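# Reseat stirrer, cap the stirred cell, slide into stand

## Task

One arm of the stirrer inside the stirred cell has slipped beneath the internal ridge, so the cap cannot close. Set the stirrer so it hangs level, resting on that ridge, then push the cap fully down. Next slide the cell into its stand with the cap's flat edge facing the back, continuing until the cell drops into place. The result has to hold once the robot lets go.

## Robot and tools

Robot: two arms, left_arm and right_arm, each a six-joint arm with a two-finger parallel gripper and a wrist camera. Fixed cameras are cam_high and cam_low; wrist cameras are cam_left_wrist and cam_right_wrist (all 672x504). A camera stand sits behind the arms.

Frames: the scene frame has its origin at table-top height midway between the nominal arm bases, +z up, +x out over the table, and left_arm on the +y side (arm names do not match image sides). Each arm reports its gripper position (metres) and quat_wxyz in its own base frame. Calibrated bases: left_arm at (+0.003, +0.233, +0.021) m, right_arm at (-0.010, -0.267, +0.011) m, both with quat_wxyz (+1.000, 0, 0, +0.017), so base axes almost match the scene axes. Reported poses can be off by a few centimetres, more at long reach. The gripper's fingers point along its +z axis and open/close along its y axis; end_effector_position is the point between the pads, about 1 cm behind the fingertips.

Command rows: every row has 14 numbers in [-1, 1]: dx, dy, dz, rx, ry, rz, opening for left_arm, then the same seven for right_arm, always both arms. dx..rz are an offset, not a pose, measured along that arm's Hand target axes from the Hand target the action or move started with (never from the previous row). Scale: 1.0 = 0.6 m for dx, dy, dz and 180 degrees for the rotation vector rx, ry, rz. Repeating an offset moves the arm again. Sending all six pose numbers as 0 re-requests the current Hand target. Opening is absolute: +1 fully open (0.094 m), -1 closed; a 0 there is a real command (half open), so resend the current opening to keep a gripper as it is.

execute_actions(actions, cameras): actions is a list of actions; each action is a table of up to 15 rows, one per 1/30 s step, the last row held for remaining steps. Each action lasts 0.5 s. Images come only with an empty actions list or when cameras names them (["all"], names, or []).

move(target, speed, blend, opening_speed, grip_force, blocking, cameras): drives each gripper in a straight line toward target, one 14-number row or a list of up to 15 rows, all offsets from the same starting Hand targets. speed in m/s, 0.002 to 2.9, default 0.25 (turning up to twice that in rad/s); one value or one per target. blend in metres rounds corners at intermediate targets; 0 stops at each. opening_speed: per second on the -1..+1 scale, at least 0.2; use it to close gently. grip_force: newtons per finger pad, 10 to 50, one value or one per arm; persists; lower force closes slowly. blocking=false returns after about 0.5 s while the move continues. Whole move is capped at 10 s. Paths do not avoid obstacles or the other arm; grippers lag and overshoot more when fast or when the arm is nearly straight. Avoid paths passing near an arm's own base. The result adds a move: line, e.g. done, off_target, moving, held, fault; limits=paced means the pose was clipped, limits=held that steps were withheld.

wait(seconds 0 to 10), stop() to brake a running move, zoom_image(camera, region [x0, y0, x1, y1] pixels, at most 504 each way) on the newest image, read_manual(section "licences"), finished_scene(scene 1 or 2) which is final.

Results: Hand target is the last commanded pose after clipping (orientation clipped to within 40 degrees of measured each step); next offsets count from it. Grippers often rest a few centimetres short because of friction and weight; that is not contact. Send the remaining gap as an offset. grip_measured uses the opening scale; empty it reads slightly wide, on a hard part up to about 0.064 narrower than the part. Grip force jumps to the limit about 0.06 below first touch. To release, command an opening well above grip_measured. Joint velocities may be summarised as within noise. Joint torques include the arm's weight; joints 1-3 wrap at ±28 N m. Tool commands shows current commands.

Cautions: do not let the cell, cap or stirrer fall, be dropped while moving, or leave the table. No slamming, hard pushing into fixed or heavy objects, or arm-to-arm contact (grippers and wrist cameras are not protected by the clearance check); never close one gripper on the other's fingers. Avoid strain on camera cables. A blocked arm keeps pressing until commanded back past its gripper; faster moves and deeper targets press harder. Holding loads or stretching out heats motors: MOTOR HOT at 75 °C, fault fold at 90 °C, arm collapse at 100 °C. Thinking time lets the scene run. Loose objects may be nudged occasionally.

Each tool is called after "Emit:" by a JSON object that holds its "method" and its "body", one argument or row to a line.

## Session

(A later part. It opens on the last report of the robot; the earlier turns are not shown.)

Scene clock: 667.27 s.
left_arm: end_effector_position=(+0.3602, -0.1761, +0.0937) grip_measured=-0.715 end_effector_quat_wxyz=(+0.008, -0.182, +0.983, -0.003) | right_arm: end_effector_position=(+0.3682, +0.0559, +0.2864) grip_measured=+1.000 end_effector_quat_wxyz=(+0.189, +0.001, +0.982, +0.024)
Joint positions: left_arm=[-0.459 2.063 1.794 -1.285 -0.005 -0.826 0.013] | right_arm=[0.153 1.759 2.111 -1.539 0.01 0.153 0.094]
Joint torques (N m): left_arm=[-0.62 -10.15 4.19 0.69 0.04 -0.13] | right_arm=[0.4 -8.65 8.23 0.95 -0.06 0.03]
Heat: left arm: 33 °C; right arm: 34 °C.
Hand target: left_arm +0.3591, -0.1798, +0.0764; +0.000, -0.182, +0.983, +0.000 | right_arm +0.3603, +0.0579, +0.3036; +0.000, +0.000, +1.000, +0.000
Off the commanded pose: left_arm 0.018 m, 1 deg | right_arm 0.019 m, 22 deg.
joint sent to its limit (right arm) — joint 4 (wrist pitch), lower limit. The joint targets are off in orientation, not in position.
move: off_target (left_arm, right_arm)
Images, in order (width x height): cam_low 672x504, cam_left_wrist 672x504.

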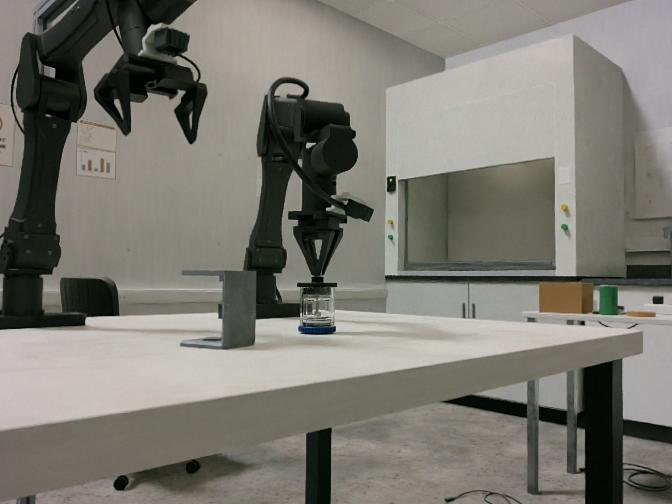

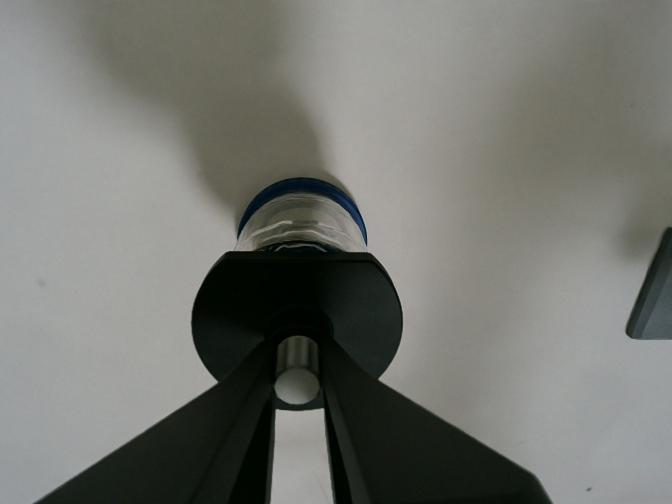

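Emit:
{"method": "move", "body": {
  "target": [0.0,0,0.017,0,0,0,-0.85,0,0,0,0,0,0,1],
  "speed": 0.04,
  "cameras": ["cam_left_wrist","cam_low"]
}}

Emit:
{"method": "zoom_image", "body": {
  "camera": "cam_low",
  "region": [270, 240, 370, 340]
}}

Scene clock: 670.63 s.
left_arm: end_effector_position=(+0.3601, -0.1762, +0.0929) grip_measured=-0.715 end_effector_quat_wxyz=(+0.012, -0.182, +0.983, -0.007) | right_arm: end_effector_position=(+0.3682, +0.0559, +0.2864) grip_measured=+1.000 end_effector_quat_wxyz=(+0.189, +0.001, +0.982, +0.024)
Joint positions: left_arm=[-0.459 2.051 1.774 -1.266 -0.004 -0.826 0.013] | right_arm=[0.153 1.759 2.111 -1.539 0.01 0.153 0.094]
Joint torques (N m): left_arm=[-0.62 -8.98 2.99 0.93 0.04 -0.14] | right_arm=[0.43 -8.64 8.23 0.94 -0.05 0.03]
Heat: left arm: 33 °C; right arm: 34 °C.
Hand target: left_arm +0.3591, -0.1798, +0.0662; +0.000, -0.182, +0.983, +0.000 | right_arm +0.3603, +0.0579, +0.3036; +0.000, +0.000, +1.000, +0.000
Off the commanded pose: left_arm 0.027 m, 2 deg | right_arm 0.019 m, 22 deg.
joint sent to its limit (right arm) — joint 4 (wrist pitch), lower limit. The joint targets are off in orientation, not in position.
move: off_target (left_arm, right_arm)
Images, in order (width x height): cam_low 672x504, cam_left_wrist 672x504.

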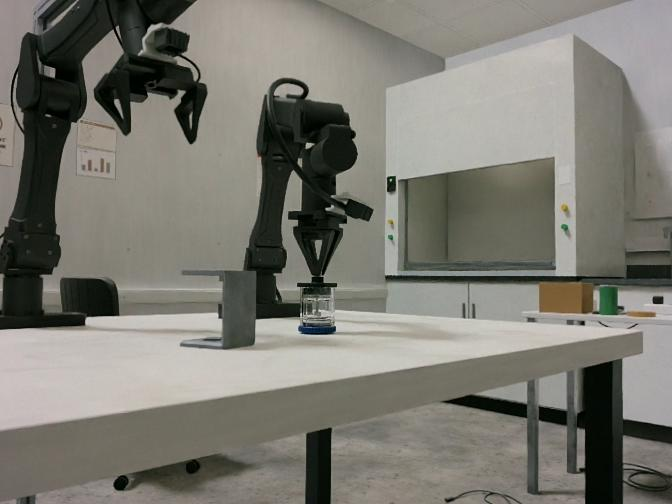

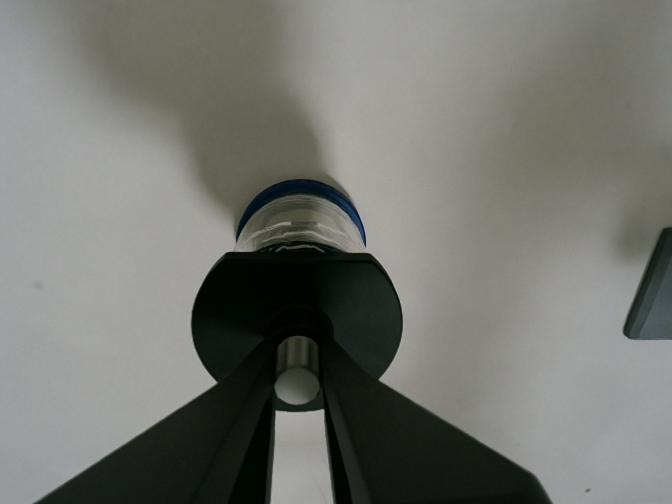

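Scaled by 5.040 from the camera's 672x504 image, which has a finer 960x720 frame.

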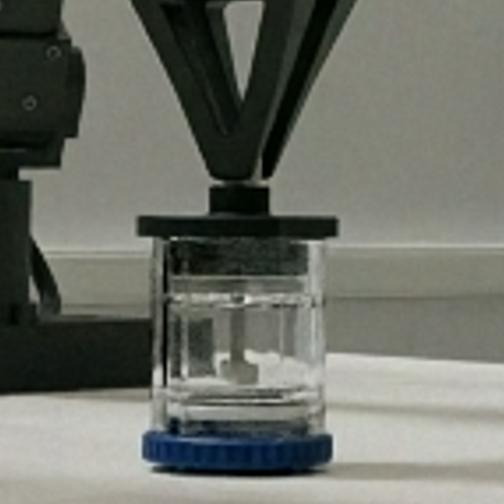

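Emit:
{"method": "move", "body": {
  "target": [
    [0,0,-0.035,0,0,0,-0.85,0,0,0,0,0,0,1],
    [0,0,-0.035,0,0,0,-0.2,0,0,0,0,0,0,1],
    [0,0,-0.18,0,0,0,-0.2,0,0,0,0,0,0,1]
  ],
  "speed": 0.08,
  "cameras": ["cam_left_wrist","cam_low"]
}}

Emit:
{"method": "zoom_image", "body": {
  "camera": "cam_low",
  "region": [170, 250, 350, 360]
}}

Scene clock: 688.40 s.
left_arm: end_effector_position=(+0.3606, -0.1774, +0.1619) grip_measured=-0.203 end_effector_quat_wxyz=(+0.016, -0.181, +0.983, -0.010) | right_arm: end_effector_position=(+0.3682, +0.0559, +0.2864) grip_measured=+1.000 end_effector_quat_wxyz=(+0.189, +0.001, +0.982, +0.024)
Joint positions: left_arm=[-0.461 2.08 2.092 -1.547 -0.004 -0.826 0.037] | right_arm=[0.153 1.759 2.111 -1.539 0.01 0.153 0.094]
Joint torques (N m): left_arm=[-0.5 -13.44 9.06 0.08 0.05 -0.11] | right_arm=[0.4 -8.62 8.24 0.95 -0.06 0.03]
Heat: left arm: 33 °C; right arm: 34 °C.
Hand target: left_arm +0.3591, -0.1798, +0.1742; +0.000, -0.182, +0.983, +0.000 | right_arm +0.3603, +0.0579, +0.3036; +0.000, +0.000, +1.000, +0.000
Off the commanded pose: left_arm 0.013 m, 2 deg | right_arm 0.019 m, 22 deg.
joint sent to its limit (left arm) — joint 4 (wrist pitch), lower limit. The joint targets are off in orientation, not in position.
joint sent to its limit (right arm) — joint 4 (wrist pitch), lower limit. The joint targets are off in orientation, not in position.
move: off_target (left_arm, right_arm)
Images, in order (width x height): cam_low 672x504, cam_left_wrist 672x504.

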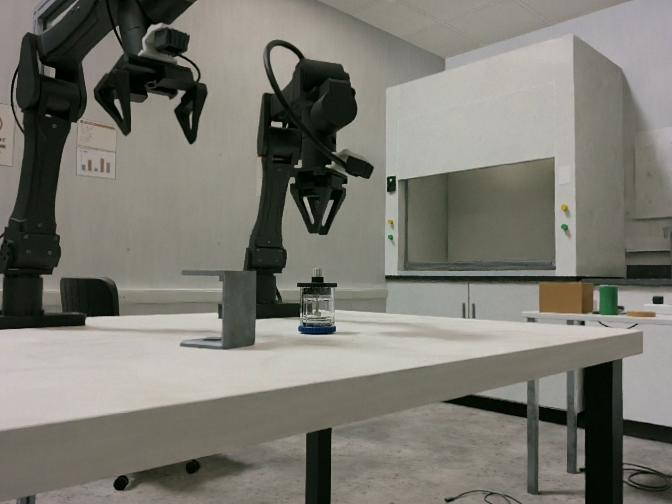

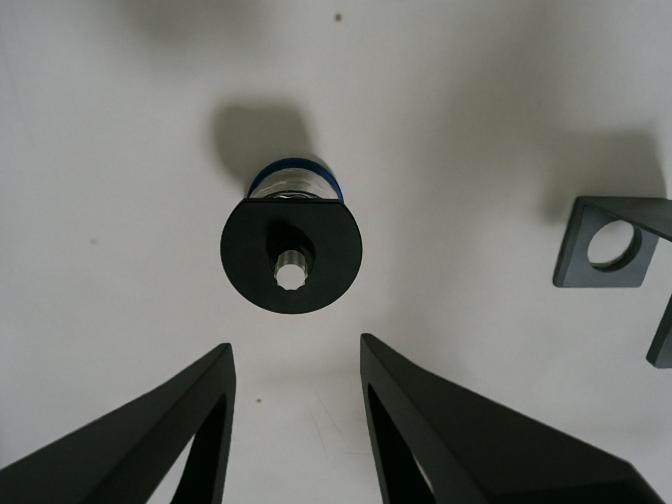

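Scaled by 2.800 from the camera's 672x504 image, which has a finer 960x720 frame.

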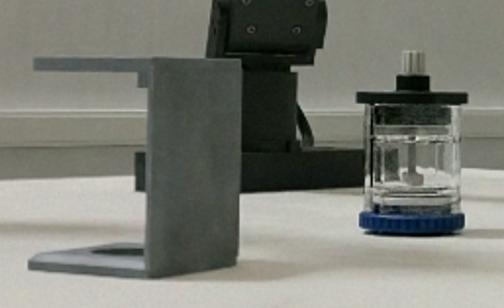

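Emit:
{"method": "move", "body": {
  "target": [-0.031,0.22,0.0,0,0,0,-0.2,0.1338,0.2368,0.1727,-0.0872,-0.4945,-0.0872,1],
  "speed": 0.2,
  "cameras": ["all"]
}}

Scene clock: 722.43 s.
left_arm: end_effector_position=(+0.3301, -0.0503, +0.1646) grip_measured=-0.203 end_effector_quat_wxyz=(-0.019, -0.185, +0.983, +0.009) | right_arm: end_effector_position=(+0.2820, +0.2011, +0.2073) grip_measured=+1.000 end_effector_quat_wxyz=(+0.699, -0.118, +0.694, +0.129)
Joint positions: left_arm=[-0.156 1.863 1.796 -1.546 -0.004 -0.528 0.037] | right_arm=[0.885 1.133 0.241 0.903 0.534 0.009 0.094]
Joint torques (N m): left_arm=[0.23 -13.83 5.85 0.26 0.04 0.04] | right_arm=[0.54 -1.21 5.34 2.24 0.1 -0.07]
Heat: left arm: 36 °C; right arm: 34 °C.
Hand target: left_arm +0.3293, -0.0499, +0.1742; +0.000, -0.182, +0.983, +0.000 | right_arm +0.2801, +0.1999, +0.2001; +0.696, -0.122, +0.697, +0.123
Off the commanded pose: left_arm 0.010 m, 2 deg | right_arm 0.008 m, 1 deg.
move: done

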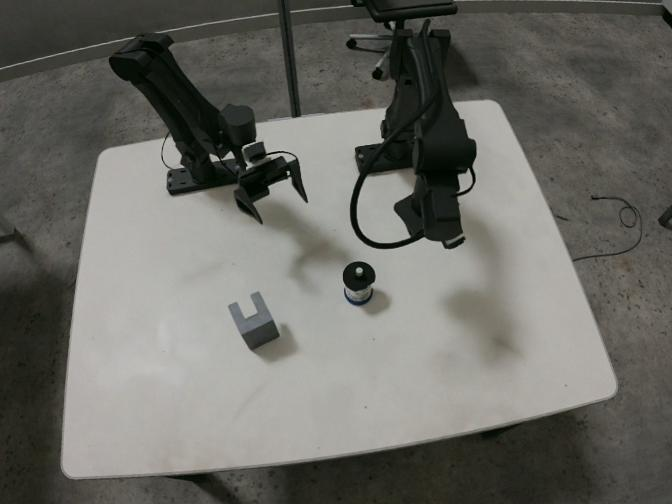

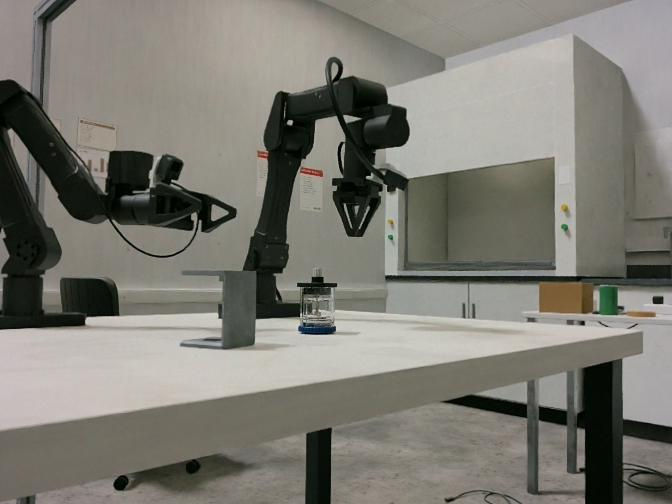

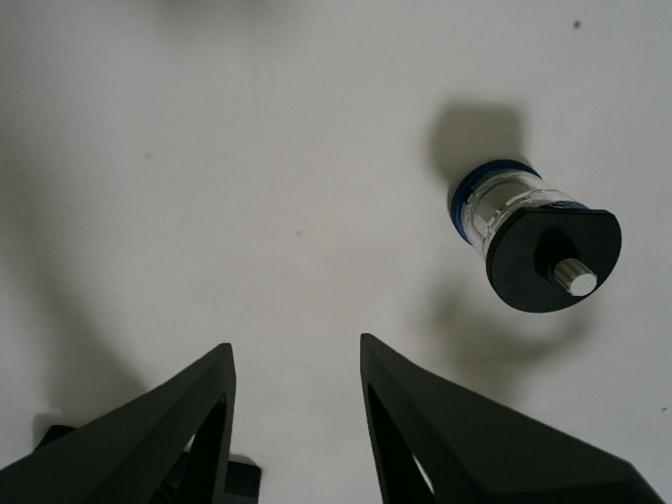

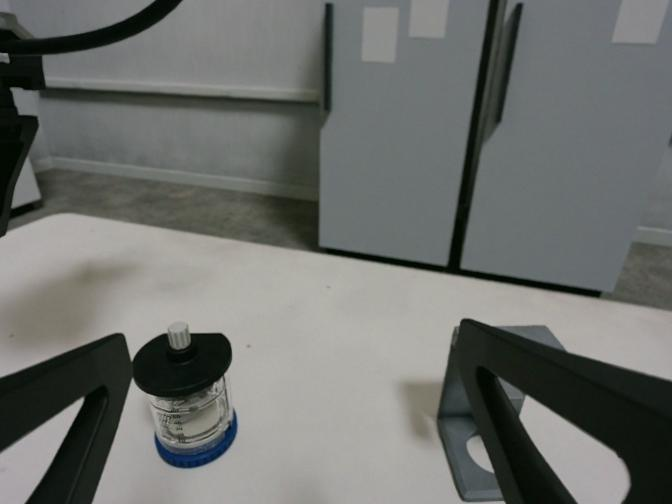

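Emit:
{"method": "move", "body": {
  "target": [0,0,0.0,0,0,0,-0.2,0.2167,0.1315,0.0922,0,0,0,1],
  "speed": 0.15,
  "cameras": ["all"]
}}

Emit:
{"method": "zoom_image", "body": {
  "camera": "cam_right_wrist",
  "region": [150, 180, 504, 504]
}}

Scene clock: 727.83 s.
left_arm: end_effector_position=(+0.3301, -0.0503, +0.1646) grip_measured=-0.203 end_effector_quat_wxyz=(-0.019, -0.185, +0.983, +0.009) | right_arm: end_effector_position=(+0.3042, +0.2899, +0.0658) grip_measured=+1.000 end_effector_quat_wxyz=(+0.663, -0.138, +0.729, +0.101)
Joint positions: left_arm=[-0.156 1.863 1.796 -1.546 -0.004 -0.528 0.037] | right_arm=[1.037 2.129 0.467 1.532 0.695 0.048 0.094]
Joint torques (N m): left_arm=[0.29 -13.78 5.81 0.27 0.04 0.02] | right_arm=[0.46 -4.82 4.29 2.62 0.15 0.11]
Heat: left arm: 38 °C; right arm: 34 °C.
Hand target: left_arm +0.3293, -0.0499, +0.1742; +0.000, -0.182, +0.983, +0.000 | right_arm +0.3051, +0.2930, +0.0701; +0.696, -0.122, +0.697, +0.123
Off the commanded pose: left_arm 0.010 m, 2 deg | right_arm 0.005 m, 6 deg.
joint sent to its limit (right arm) — joint 4 (wrist pitch), upper limit. The joint targets are off in orientation, not in position.
move: off_target (right_arm)

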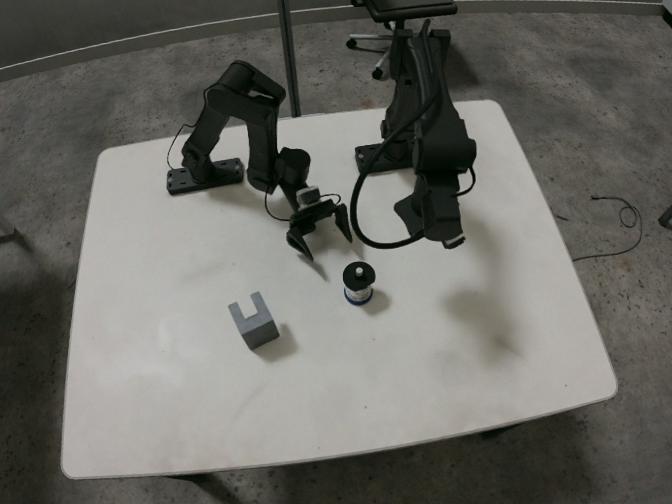

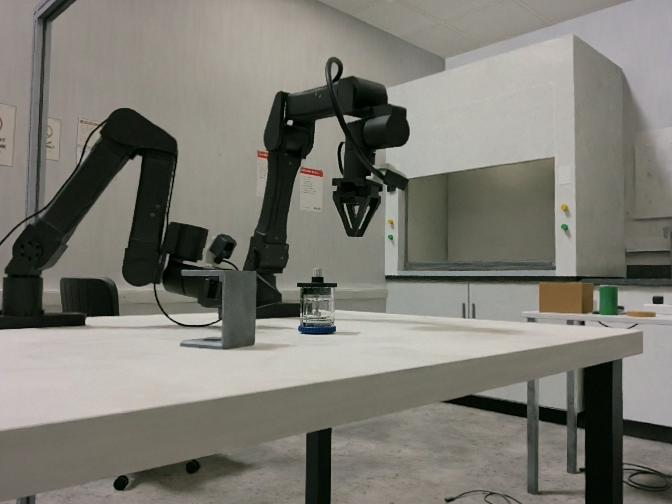

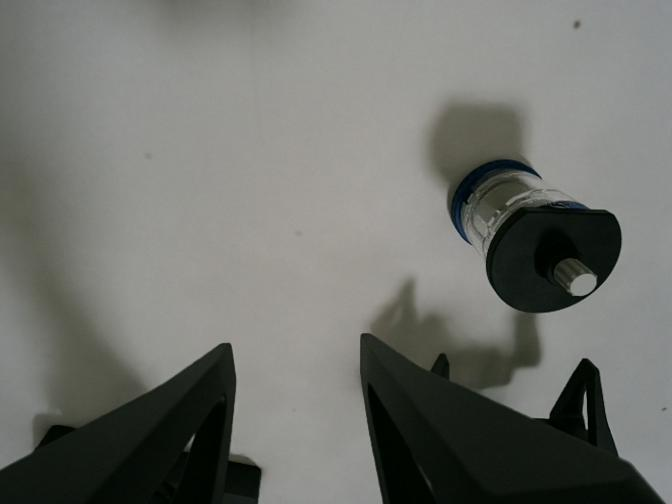

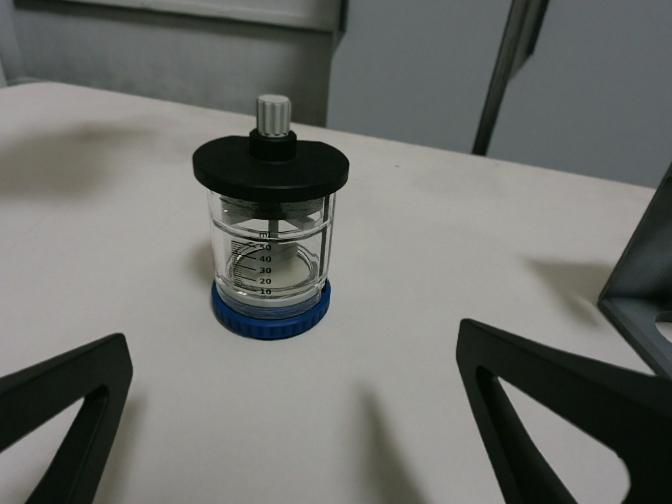

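Scaled by 1.424 from the camera's 672x504 image, which has a finer 960x720 frame.

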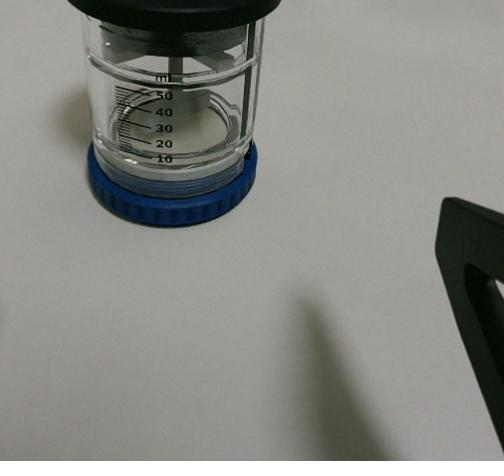

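Emit:
{"method": "move", "body": {
  "target": [0,0,0.0,0,0,0,-0.2,0.0,0.0277,0.0833,0,0,0,1],
  "speed": 0.1,
  "cameras": ["cam_low","cam_right_wrist"]
}}

Scene clock: 747.27 s.
left_arm: end_effector_position=(+0.3301, -0.0503, +0.1646) grip_measured=-0.203 end_effector_quat_wxyz=(-0.019, -0.185, +0.983, +0.009) | right_arm: end_effector_position=(+0.3440, +0.3241, +0.0692) grip_measured=+1.000 end_effector_quat_wxyz=(+0.685, -0.127, +0.708, +0.115)
Joint positions: left_arm=[-0.156 1.863 1.796 -1.546 -0.004 -0.528 0.037] | right_arm=[0.983 2.253 0.678 1.532 0.638 0.014 0.094]
Joint torques (N m): left_arm=[0.23 -13.81 5.81 0.26 0.04 0.02] | right_arm=[-0.34 -5.63 4.79 2.62 -0.02 -0.08]
Heat: left arm: 42 °C; right arm: 36 °C.
Hand target: left_arm +0.3293, -0.0499, +0.1742; +0.000, -0.182, +0.983, +0.000 | right_arm +0.3464, +0.3258, +0.0701; +0.696, -0.122, +0.697, +0.123
Off the commanded pose: left_arm 0.010 m, 2 deg | right_arm 0.003 m, 2 deg.
joint sent to its limit (right arm) — joint 4 (wrist pitch), upper limit. The joint targets still meet the commanded pose.
move: done
Images, in order (width x height): cam_low 672x504, cam_right_wrist 672x504.

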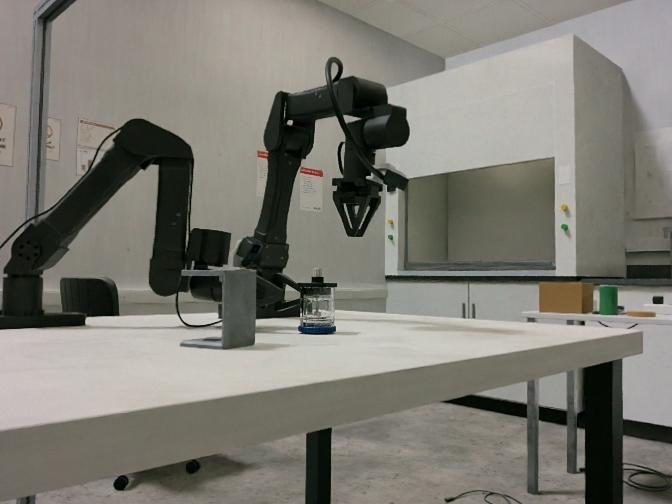

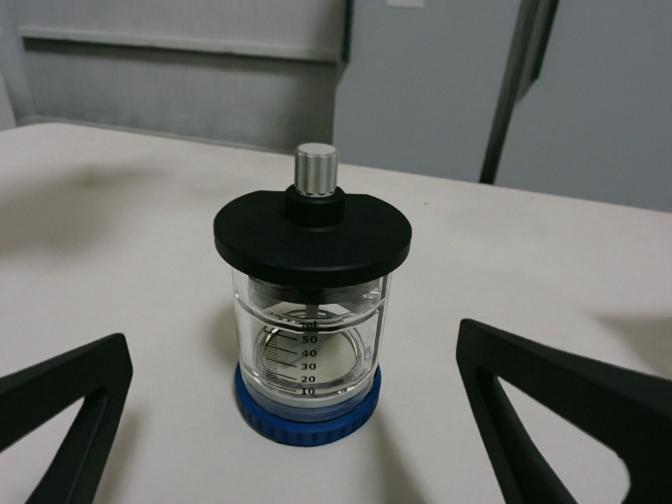

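Emit:
{"method": "move", "body": {
  "target": [
    [0,0,0.0,0,0,0,-0.2,0.0183,-0.0033,0.01,0,0,0,1],
    [0,0,0.0,0,0,0,-0.2,0.0183,-0.0033,0.06,0,0,0,1]
  ],
  "speed": 0.08,
  "cameras": ["all"]
}}

Emit:
{"method": "zoom_image", "body": {
  "camera": "cam_low",
  "region": [230, 250, 370, 350]
}}

Scene clock: 765.03 s.
left_arm: end_effector_position=(+0.3301, -0.0503, +0.1646) grip_measured=-0.203 end_effector_quat_wxyz=(-0.019, -0.185, +0.983, +0.009) | right_arm: end_effector_position=(+0.3791, +0.3343, +0.0677) grip_measured=+1.000 end_effector_quat_wxyz=(+0.697, -0.117, +0.696, +0.125)
Joint positions: left_arm=[-0.156 1.863 1.796 -1.546 -0.004 -0.528 0.037] | right_arm=[0.915 2.338 0.811 1.532 0.571 0.009 0.094]
Joint torques (N m): left_arm=[0.2 -13.81 5.75 0.25 0.05 0.01] | right_arm=[-0.2 -6.28 5.14 2.2 -0.04 -0.08]
Heat: left arm: 43 °C; right arm: 38 °C.
Hand target: left_arm +0.3293, -0.0499, +0.1742; +0.000, -0.182, +0.983, +0.000 | right_arm +0.3809, +0.3362, +0.0591; +0.696, -0.122, +0.697, +0.123
Off the commanded pose: left_arm 0.010 m, 2 deg | right_arm 0.009 m, 1 deg.
move: done

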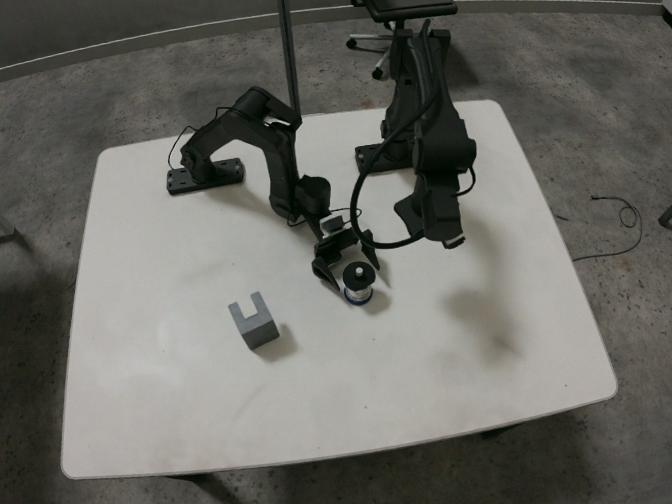

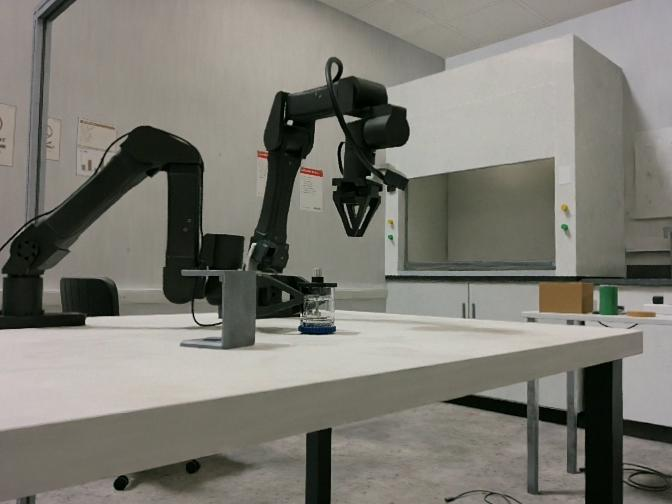

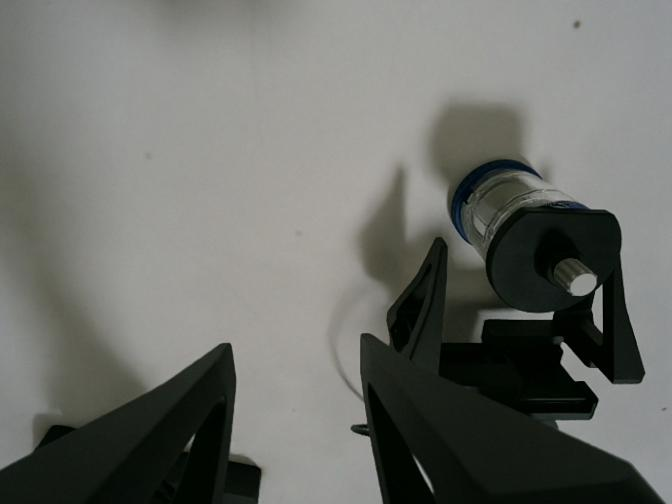

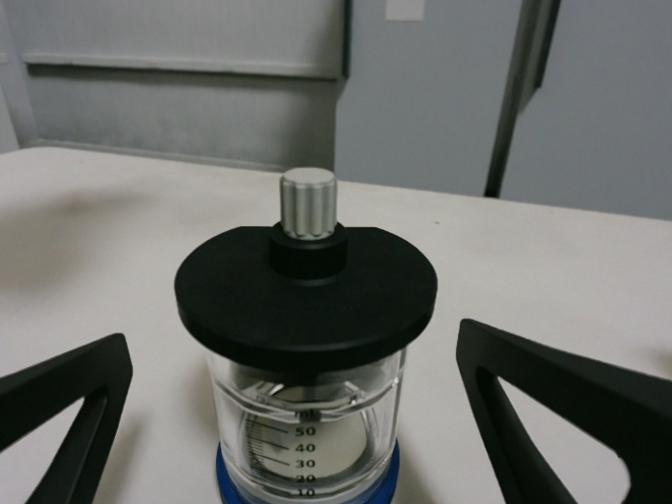

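Scaled by 3.600 from the camera's 672x504 image, which has a finer 960x720 frame.

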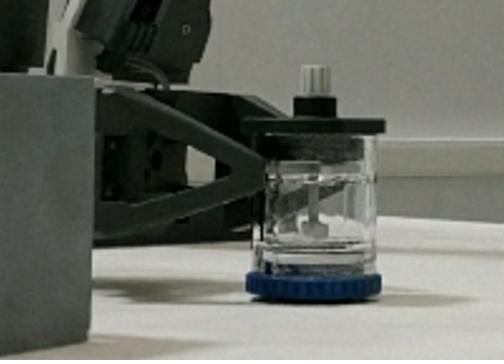

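Emit:
{"method": "move", "body": {
  "target": [0,0,0.0,0,0,0,-0.2,0.018,-0.002,0.017,0,0,0,1],
  "speed": 0.08,
  "cameras": ["cam_left_wrist","cam_low","cam_right_wrist"]
}}

Emit:
{"method": "zoom_image", "body": {
  "camera": "cam_low",
  "region": [230, 250, 370, 350]
}}

Scene clock: 774.93 s.
left_arm: end_effector_position=(+0.3301, -0.0503, +0.1646) grip_measured=-0.203 end_effector_quat_wxyz=(-0.019, -0.185, +0.983, +0.009) | right_arm: end_effector_position=(+0.3888, +0.3373, +0.0560) grip_measured=+1.000 end_effector_quat_wxyz=(+0.696, -0.118, +0.697, +0.124)
Joint positions: left_arm=[-0.156 1.863 1.796 -1.546 -0.004 -0.528 0.037] | right_arm=[0.898 2.39 0.858 1.532 0.553 0.009 0.094]
Joint torques (N m): left_arm=[0.25 -13.74 5.83 0.28 0.04 0.03] | right_arm=[-0.31 -6.53 5.14 2.29 -0.03 -0.08]
Heat: left arm: 44 °C; right arm: 37 °C.
Hand target: left_arm +0.3293, -0.0499, +0.1742; +0.000, -0.182, +0.983, +0.000 | right_arm +0.3909, +0.3386, +0.0484; +0.696, -0.122, +0.697, +0.123
Off the commanded pose: left_arm 0.010 m, 2 deg | right_arm 0.008 m, 1 deg.
move: done
Images, in order (width x height): cam_low 672x504, cam_left_wrist 672x504, cam_right_wrist 672x504.

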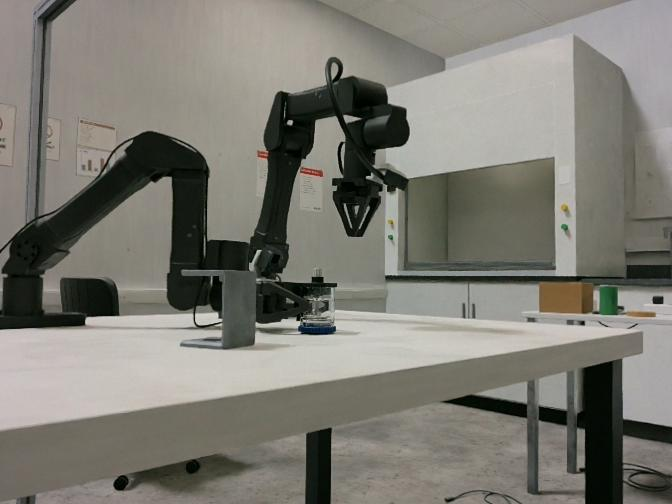

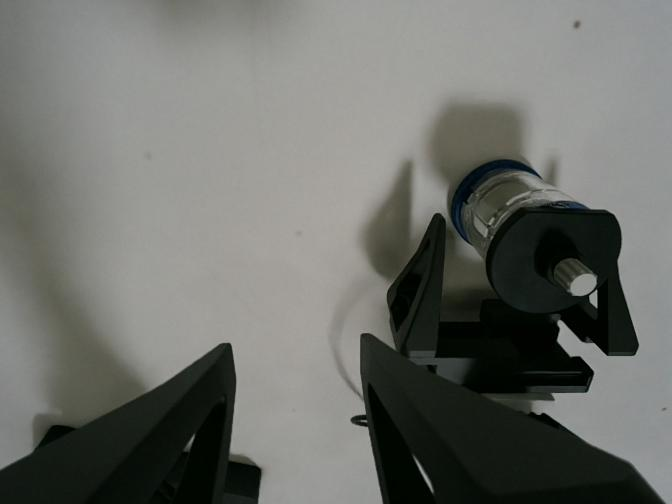

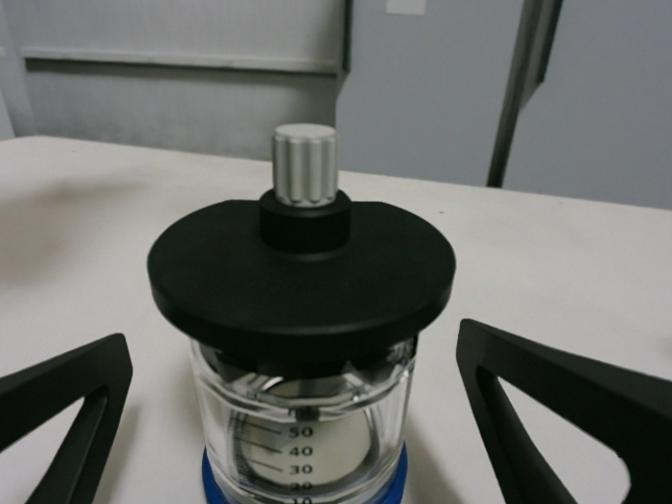

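Scaled by 3.600 from the camera's 672x504 image, which has a finer 960x720 frame.

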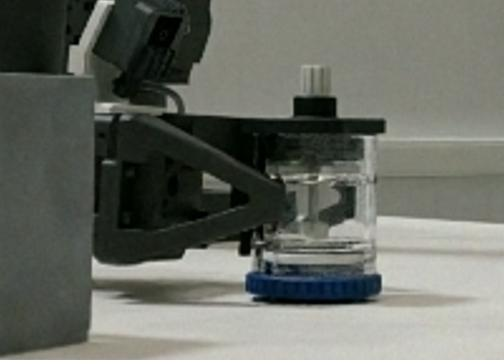

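Emit:
{"method": "move", "body": {
  "target": [0,0,0.0,0,0,0,-0.2,0,0,0.004,0,0,0,-0.1],
  "opening_speed": 0.4,
  "grip_force": [50,35],
  "cameras": ["cam_left_wrist","cam_low","cam_right_wrist"]
}}

Emit:
{"method": "zoom_image", "body": {
  "camera": "cam_low",
  "region": [230, 250, 370, 350]
}}

Scene clock: 782.37 s.
left_arm: end_effector_position=(+0.3301, -0.0503, +0.1646) grip_measured=-0.203 end_effector_quat_wxyz=(-0.019, -0.185, +0.983, +0.009) | right_arm: end_effector_position=(+0.3912, +0.3382, +0.0586) grip_measured=+0.204 end_effector_quat_wxyz=(+0.698, -0.116, +0.695, +0.126)
Joint positions: left_arm=[-0.156 1.863 1.796 -1.546 -0.004 -0.528 0.037] | right_arm=[0.894 2.39 0.866 1.532 0.549 0.009 0.057]
Joint torques (N m): left_arm=[0.18 -13.79 5.76 0.29 0.03 0.03] | right_arm=[-0.28 -6.43 5.19 2.22 -0.03 -0.08]
Heat: left arm: 44 °C; right arm: 37 °C.
Hand target: left_arm +0.3293, -0.0499, +0.1742; +0.000, -0.182, +0.983, +0.000 | right_arm +0.3932, +0.3393, +0.0484; +0.696, -0.122, +0.697, +0.123
Off the commanded pose: left_arm 0.010 m, 2 deg | right_arm 0.010 m, 1 deg.
grip_force (N): 50, 35
move: done
Images, in order (width x height): cam_low 672x504, cam_left_wrist 672x504, cam_right_wrist 672x504.

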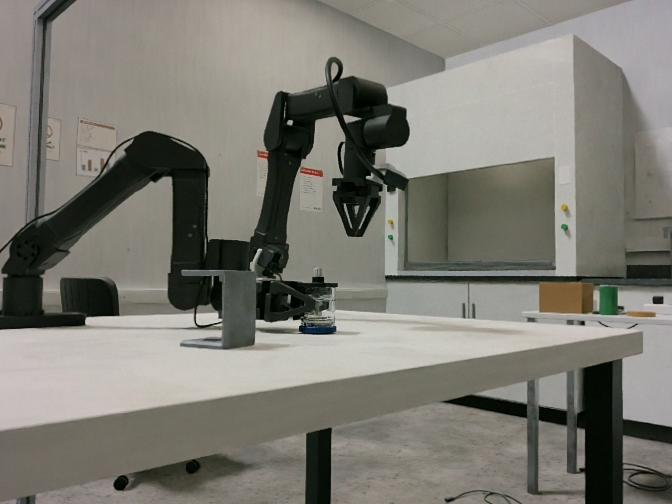

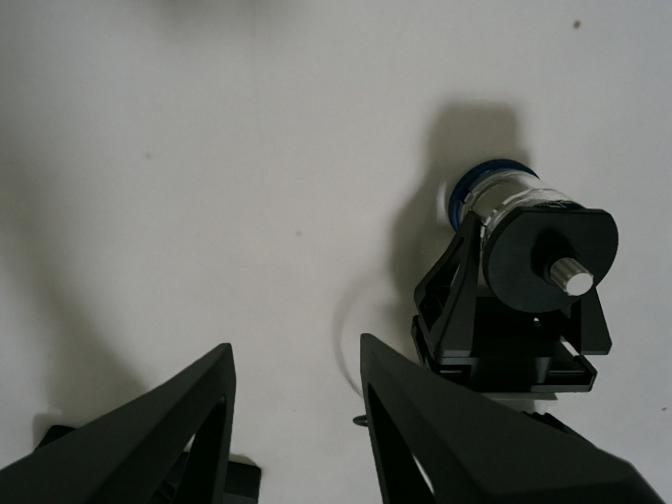

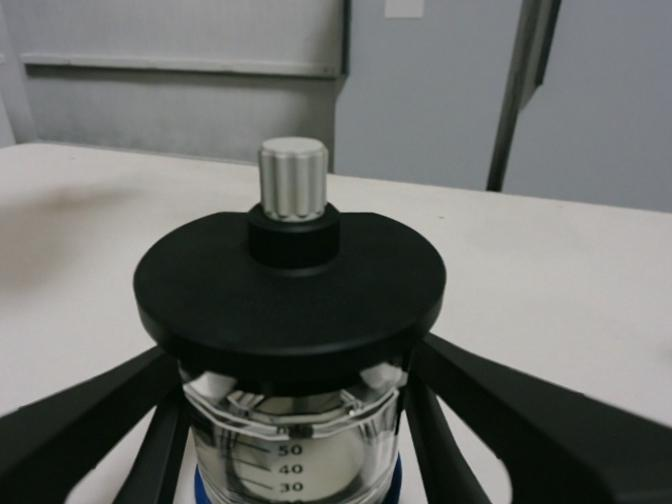

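Scaled by 3.600 from the camera's 672x504 image, which has a finer 960x720 frame.

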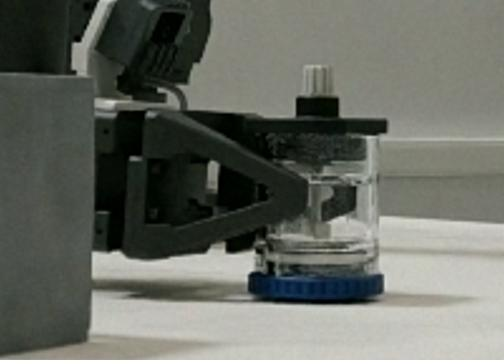

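Emit:
{"method": "move", "body": {
  "target": [
    [0,0,0.0,0,0,0,-0.2,0,0,0,0,0,0,0.45],
    [0,0,0.0,0,0,0,-0.2,0,0,0,0,0.0556,0,0.45],
    [0,0,0.0,0,0,0,-0.2,0,0,0,0,0.0556,0,0.08]
  ],
  "speed": 0.08,
  "cameras": ["cam_left_wrist","cam_low","cam_right_wrist"]
}}

Emit:
{"method": "zoom_image", "body": {
  "camera": "cam_low",
  "region": [230, 250, 370, 350]
}}

Scene clock: 803.43 s.
left_arm: end_effector_position=(+0.3301, -0.0503, +0.1646) grip_measured=-0.203 end_effector_quat_wxyz=(-0.019, -0.185, +0.983, +0.009) | right_arm: end_effector_position=(+0.3905, +0.3395, +0.0342) grip_measured=+0.205 end_effector_quat_wxyz=(+0.629, -0.139, +0.758, +0.106)
Joint positions: left_arm=[-0.156 1.863 1.796 -1.546 -0.004 -0.528 0.037] | right_arm=[0.892 2.292 0.866 1.207 0.533 0.097 0.057]
Joint torques (N m): left_arm=[0.21 -13.81 5.82 0.29 0.03 0.03] | right_arm=[-0.51 -11.71 4.29 1.88 0.04 0.08]
Heat: left arm: 44 °C; right arm: 37 °C.
Hand target: left_arm +0.3293, -0.0499, +0.1742; +0.000, -0.182, +0.983, +0.000 | right_arm +0.3932, +0.3393, +0.0483; +0.633, -0.133, +0.755, +0.111
Off the commanded pose: left_arm 0.010 m, 2 deg | right_arm 0.014 m, 1 deg.
grip_force (N): 50, 35
move: off_target (right_arm); target 3's new opening was sent with right_arm's hand 0.015 m and 1 deg from that target
Images, in order (width x height): cam_low 672x504, cam_left_wrist 672x504, cam_right_wrist 672x504.

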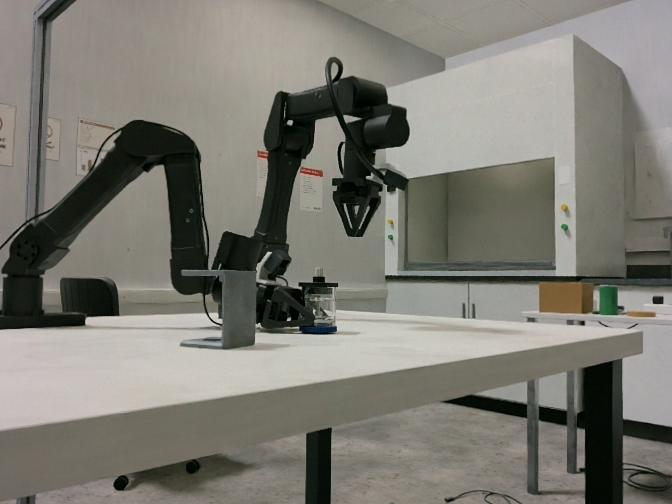

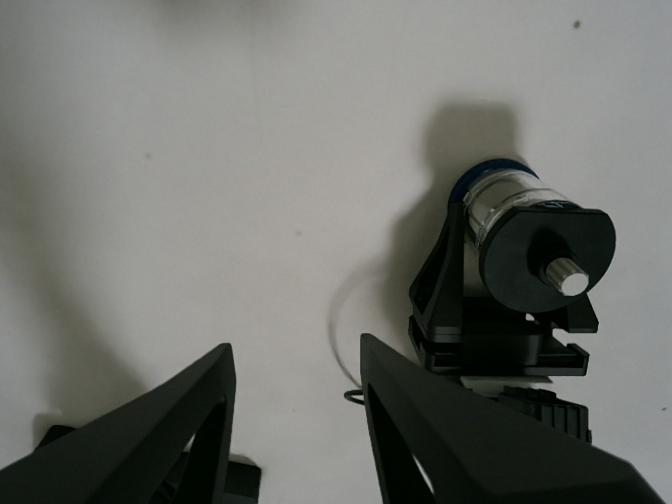

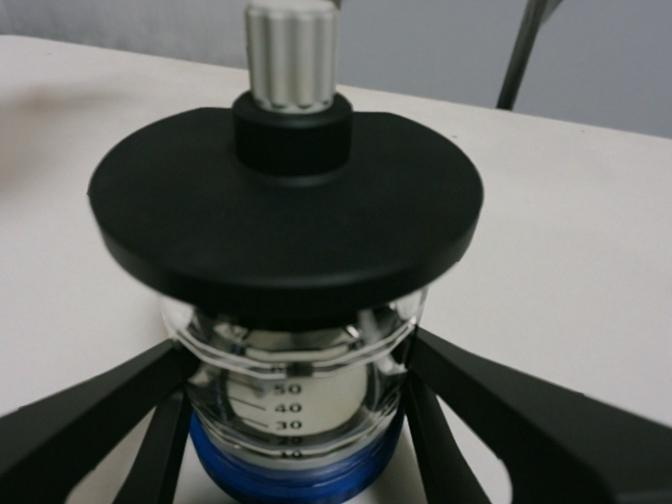

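Scaled by 3.600 from the camera's 672x504 image, which has a finer 960x720 frame.

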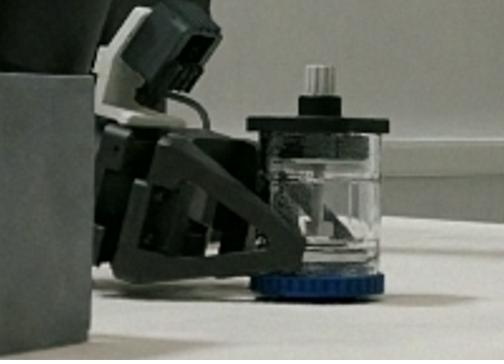

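Emit:
{"method": "move", "body": {
  "target": [
    [0,0,0.0,0,0,0,-0.2,0,0,0,0,0,0,0.45],
    [0,0,0.0,0,0,0,-0.2,-0.03,0,0.004,0,0,0,0.45]
  ],
  "speed": 0.08,
  "cameras": ["cam_low"]
}}

Emit:
{"method": "zoom_image", "body": {
  "camera": "cam_low",
  "region": [230, 250, 370, 350]
}}

Scene clock: 808.83 s.
left_arm: end_effector_position=(+0.3301, -0.0503, +0.1646) grip_measured=-0.203 end_effector_quat_wxyz=(-0.019, -0.185, +0.983, +0.009) | right_arm: end_effector_position=(+0.3931, +0.3383, +0.0461) grip_measured=+0.448 end_effector_quat_wxyz=(+0.624, -0.142, +0.762, +0.102)
Joint positions: left_arm=[-0.156 1.863 1.796 -1.546 -0.004 -0.528 0.037] | right_arm=[0.884 2.235 0.866 1.135 0.527 0.097 0.068]
Joint torques (N m): left_arm=[0.27 -13.79 5.82 0.28 0.04 0.02] | right_arm=[-0.49 -11.63 5.86 1.89 0.03 0.06]
Heat: left arm: 44 °C; right arm: 37 °C.
Hand target: left_arm +0.3293, -0.0499, +0.1742; +0.000, -0.182, +0.983, +0.000 | right_arm +0.3983, +0.3412, +0.0655; +0.633, -0.133, +0.755, +0.112
Off the commanded pose: left_arm 0.010 m, 2 deg | right_arm 0.020 m, 2 deg.
grip_force (N): 50, 35
move: off_target (right_arm)
Images, in order (width x height): cam_low 672x504.

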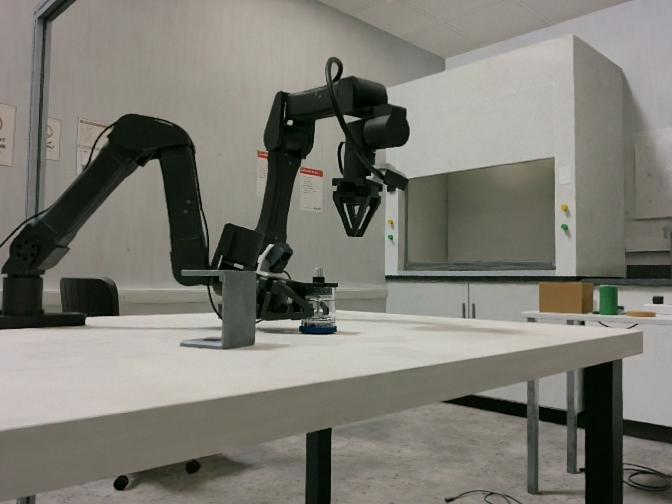

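Scaled by 3.600 from the camera's 672x504 image, which has a finer 960x720 frame.

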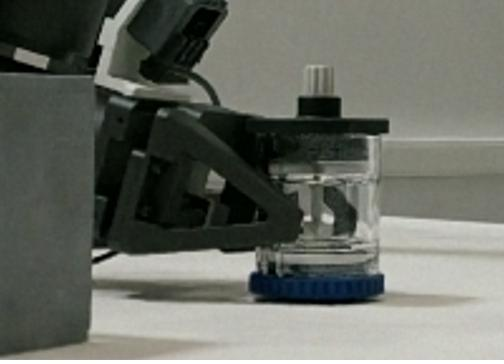

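Emit:
{"method": "move", "body": {
  "target": [
    [0,0,0.0,0,0,0,-0.2,0,0,0,0,0,0,0.05],
    [0,0,0.0,0,0,0,-0.2,-0.022,0,-0.006,0,0,0,0.05]
  ],
  "speed": 0.06,
  "grip_force": [50,45],
  "cameras": ["cam_left_wrist","cam_low","cam_right_wrist"]
}}

Emit:
{"method": "zoom_image", "body": {
  "camera": "cam_low",
  "region": [230, 250, 370, 350]
}}

Scene clock: 813.93 s.
left_arm: end_effector_position=(+0.3301, -0.0503, +0.1646) grip_measured=-0.203 end_effector_quat_wxyz=(-0.019, -0.185, +0.983, +0.009) | right_arm: end_effector_position=(+0.3919, +0.3376, +0.0476) grip_measured=+0.202 end_effector_quat_wxyz=(+0.612, -0.151, +0.770, +0.094)
Joint positions: left_arm=[-0.156 1.863 1.796 -1.546 -0.004 -0.528 0.037] | right_arm=[0.884 2.199 0.866 1.06 0.523 0.097 0.056]
Joint torques (N m): left_arm=[0.17 -13.83 5.82 0.27 0.04 0.02] | right_arm=[-0.4 -12.66 5.57 2.17 0.08 0.05]
Heat: left arm: 45 °C; right arm: 36 °C.
Hand target: left_arm +0.3293, -0.0499, +0.1742; +0.000, -0.182, +0.983, +0.000 | right_arm +0.3971, +0.3408, +0.0791; +0.633, -0.133, +0.755, +0.111
Off the commanded pose: left_arm 0.010 m, 2 deg | right_arm 0.032 m, 4 deg.
grip_force (N): 50, 45
move: off_target (right_arm)
Images, in order (width x height): cam_low 672x504, cam_left_wrist 672x504, cam_right_wrist 672x504.

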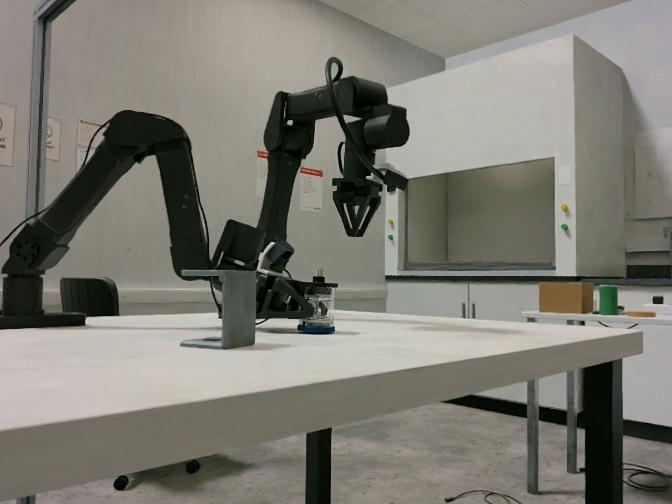

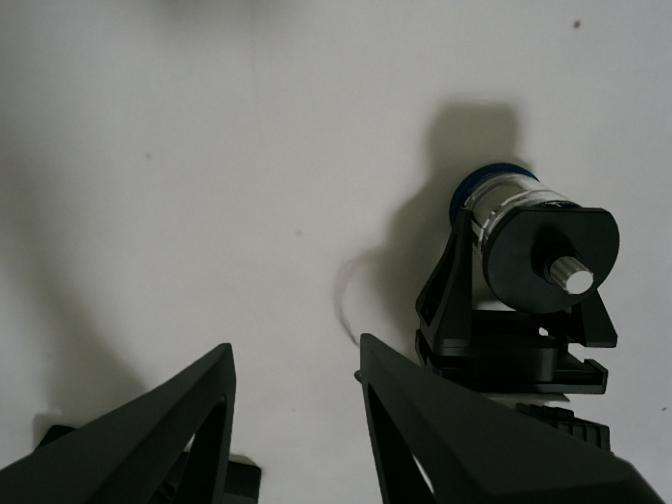

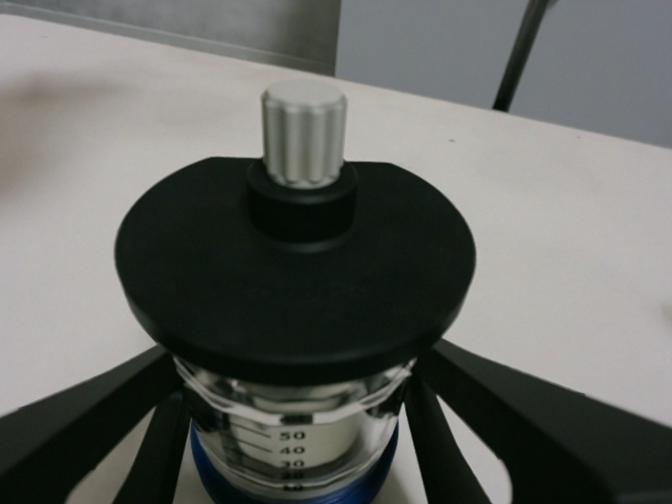

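Scaled by 3.600 from the camera's 672x504 image, which has a finer 960x720 frame.

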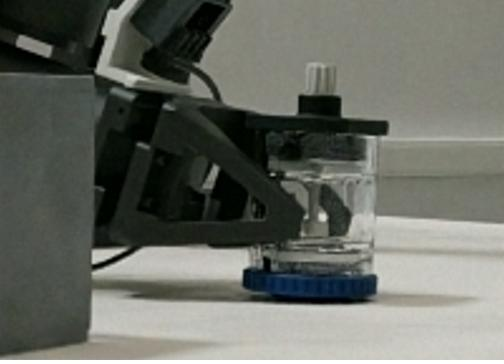

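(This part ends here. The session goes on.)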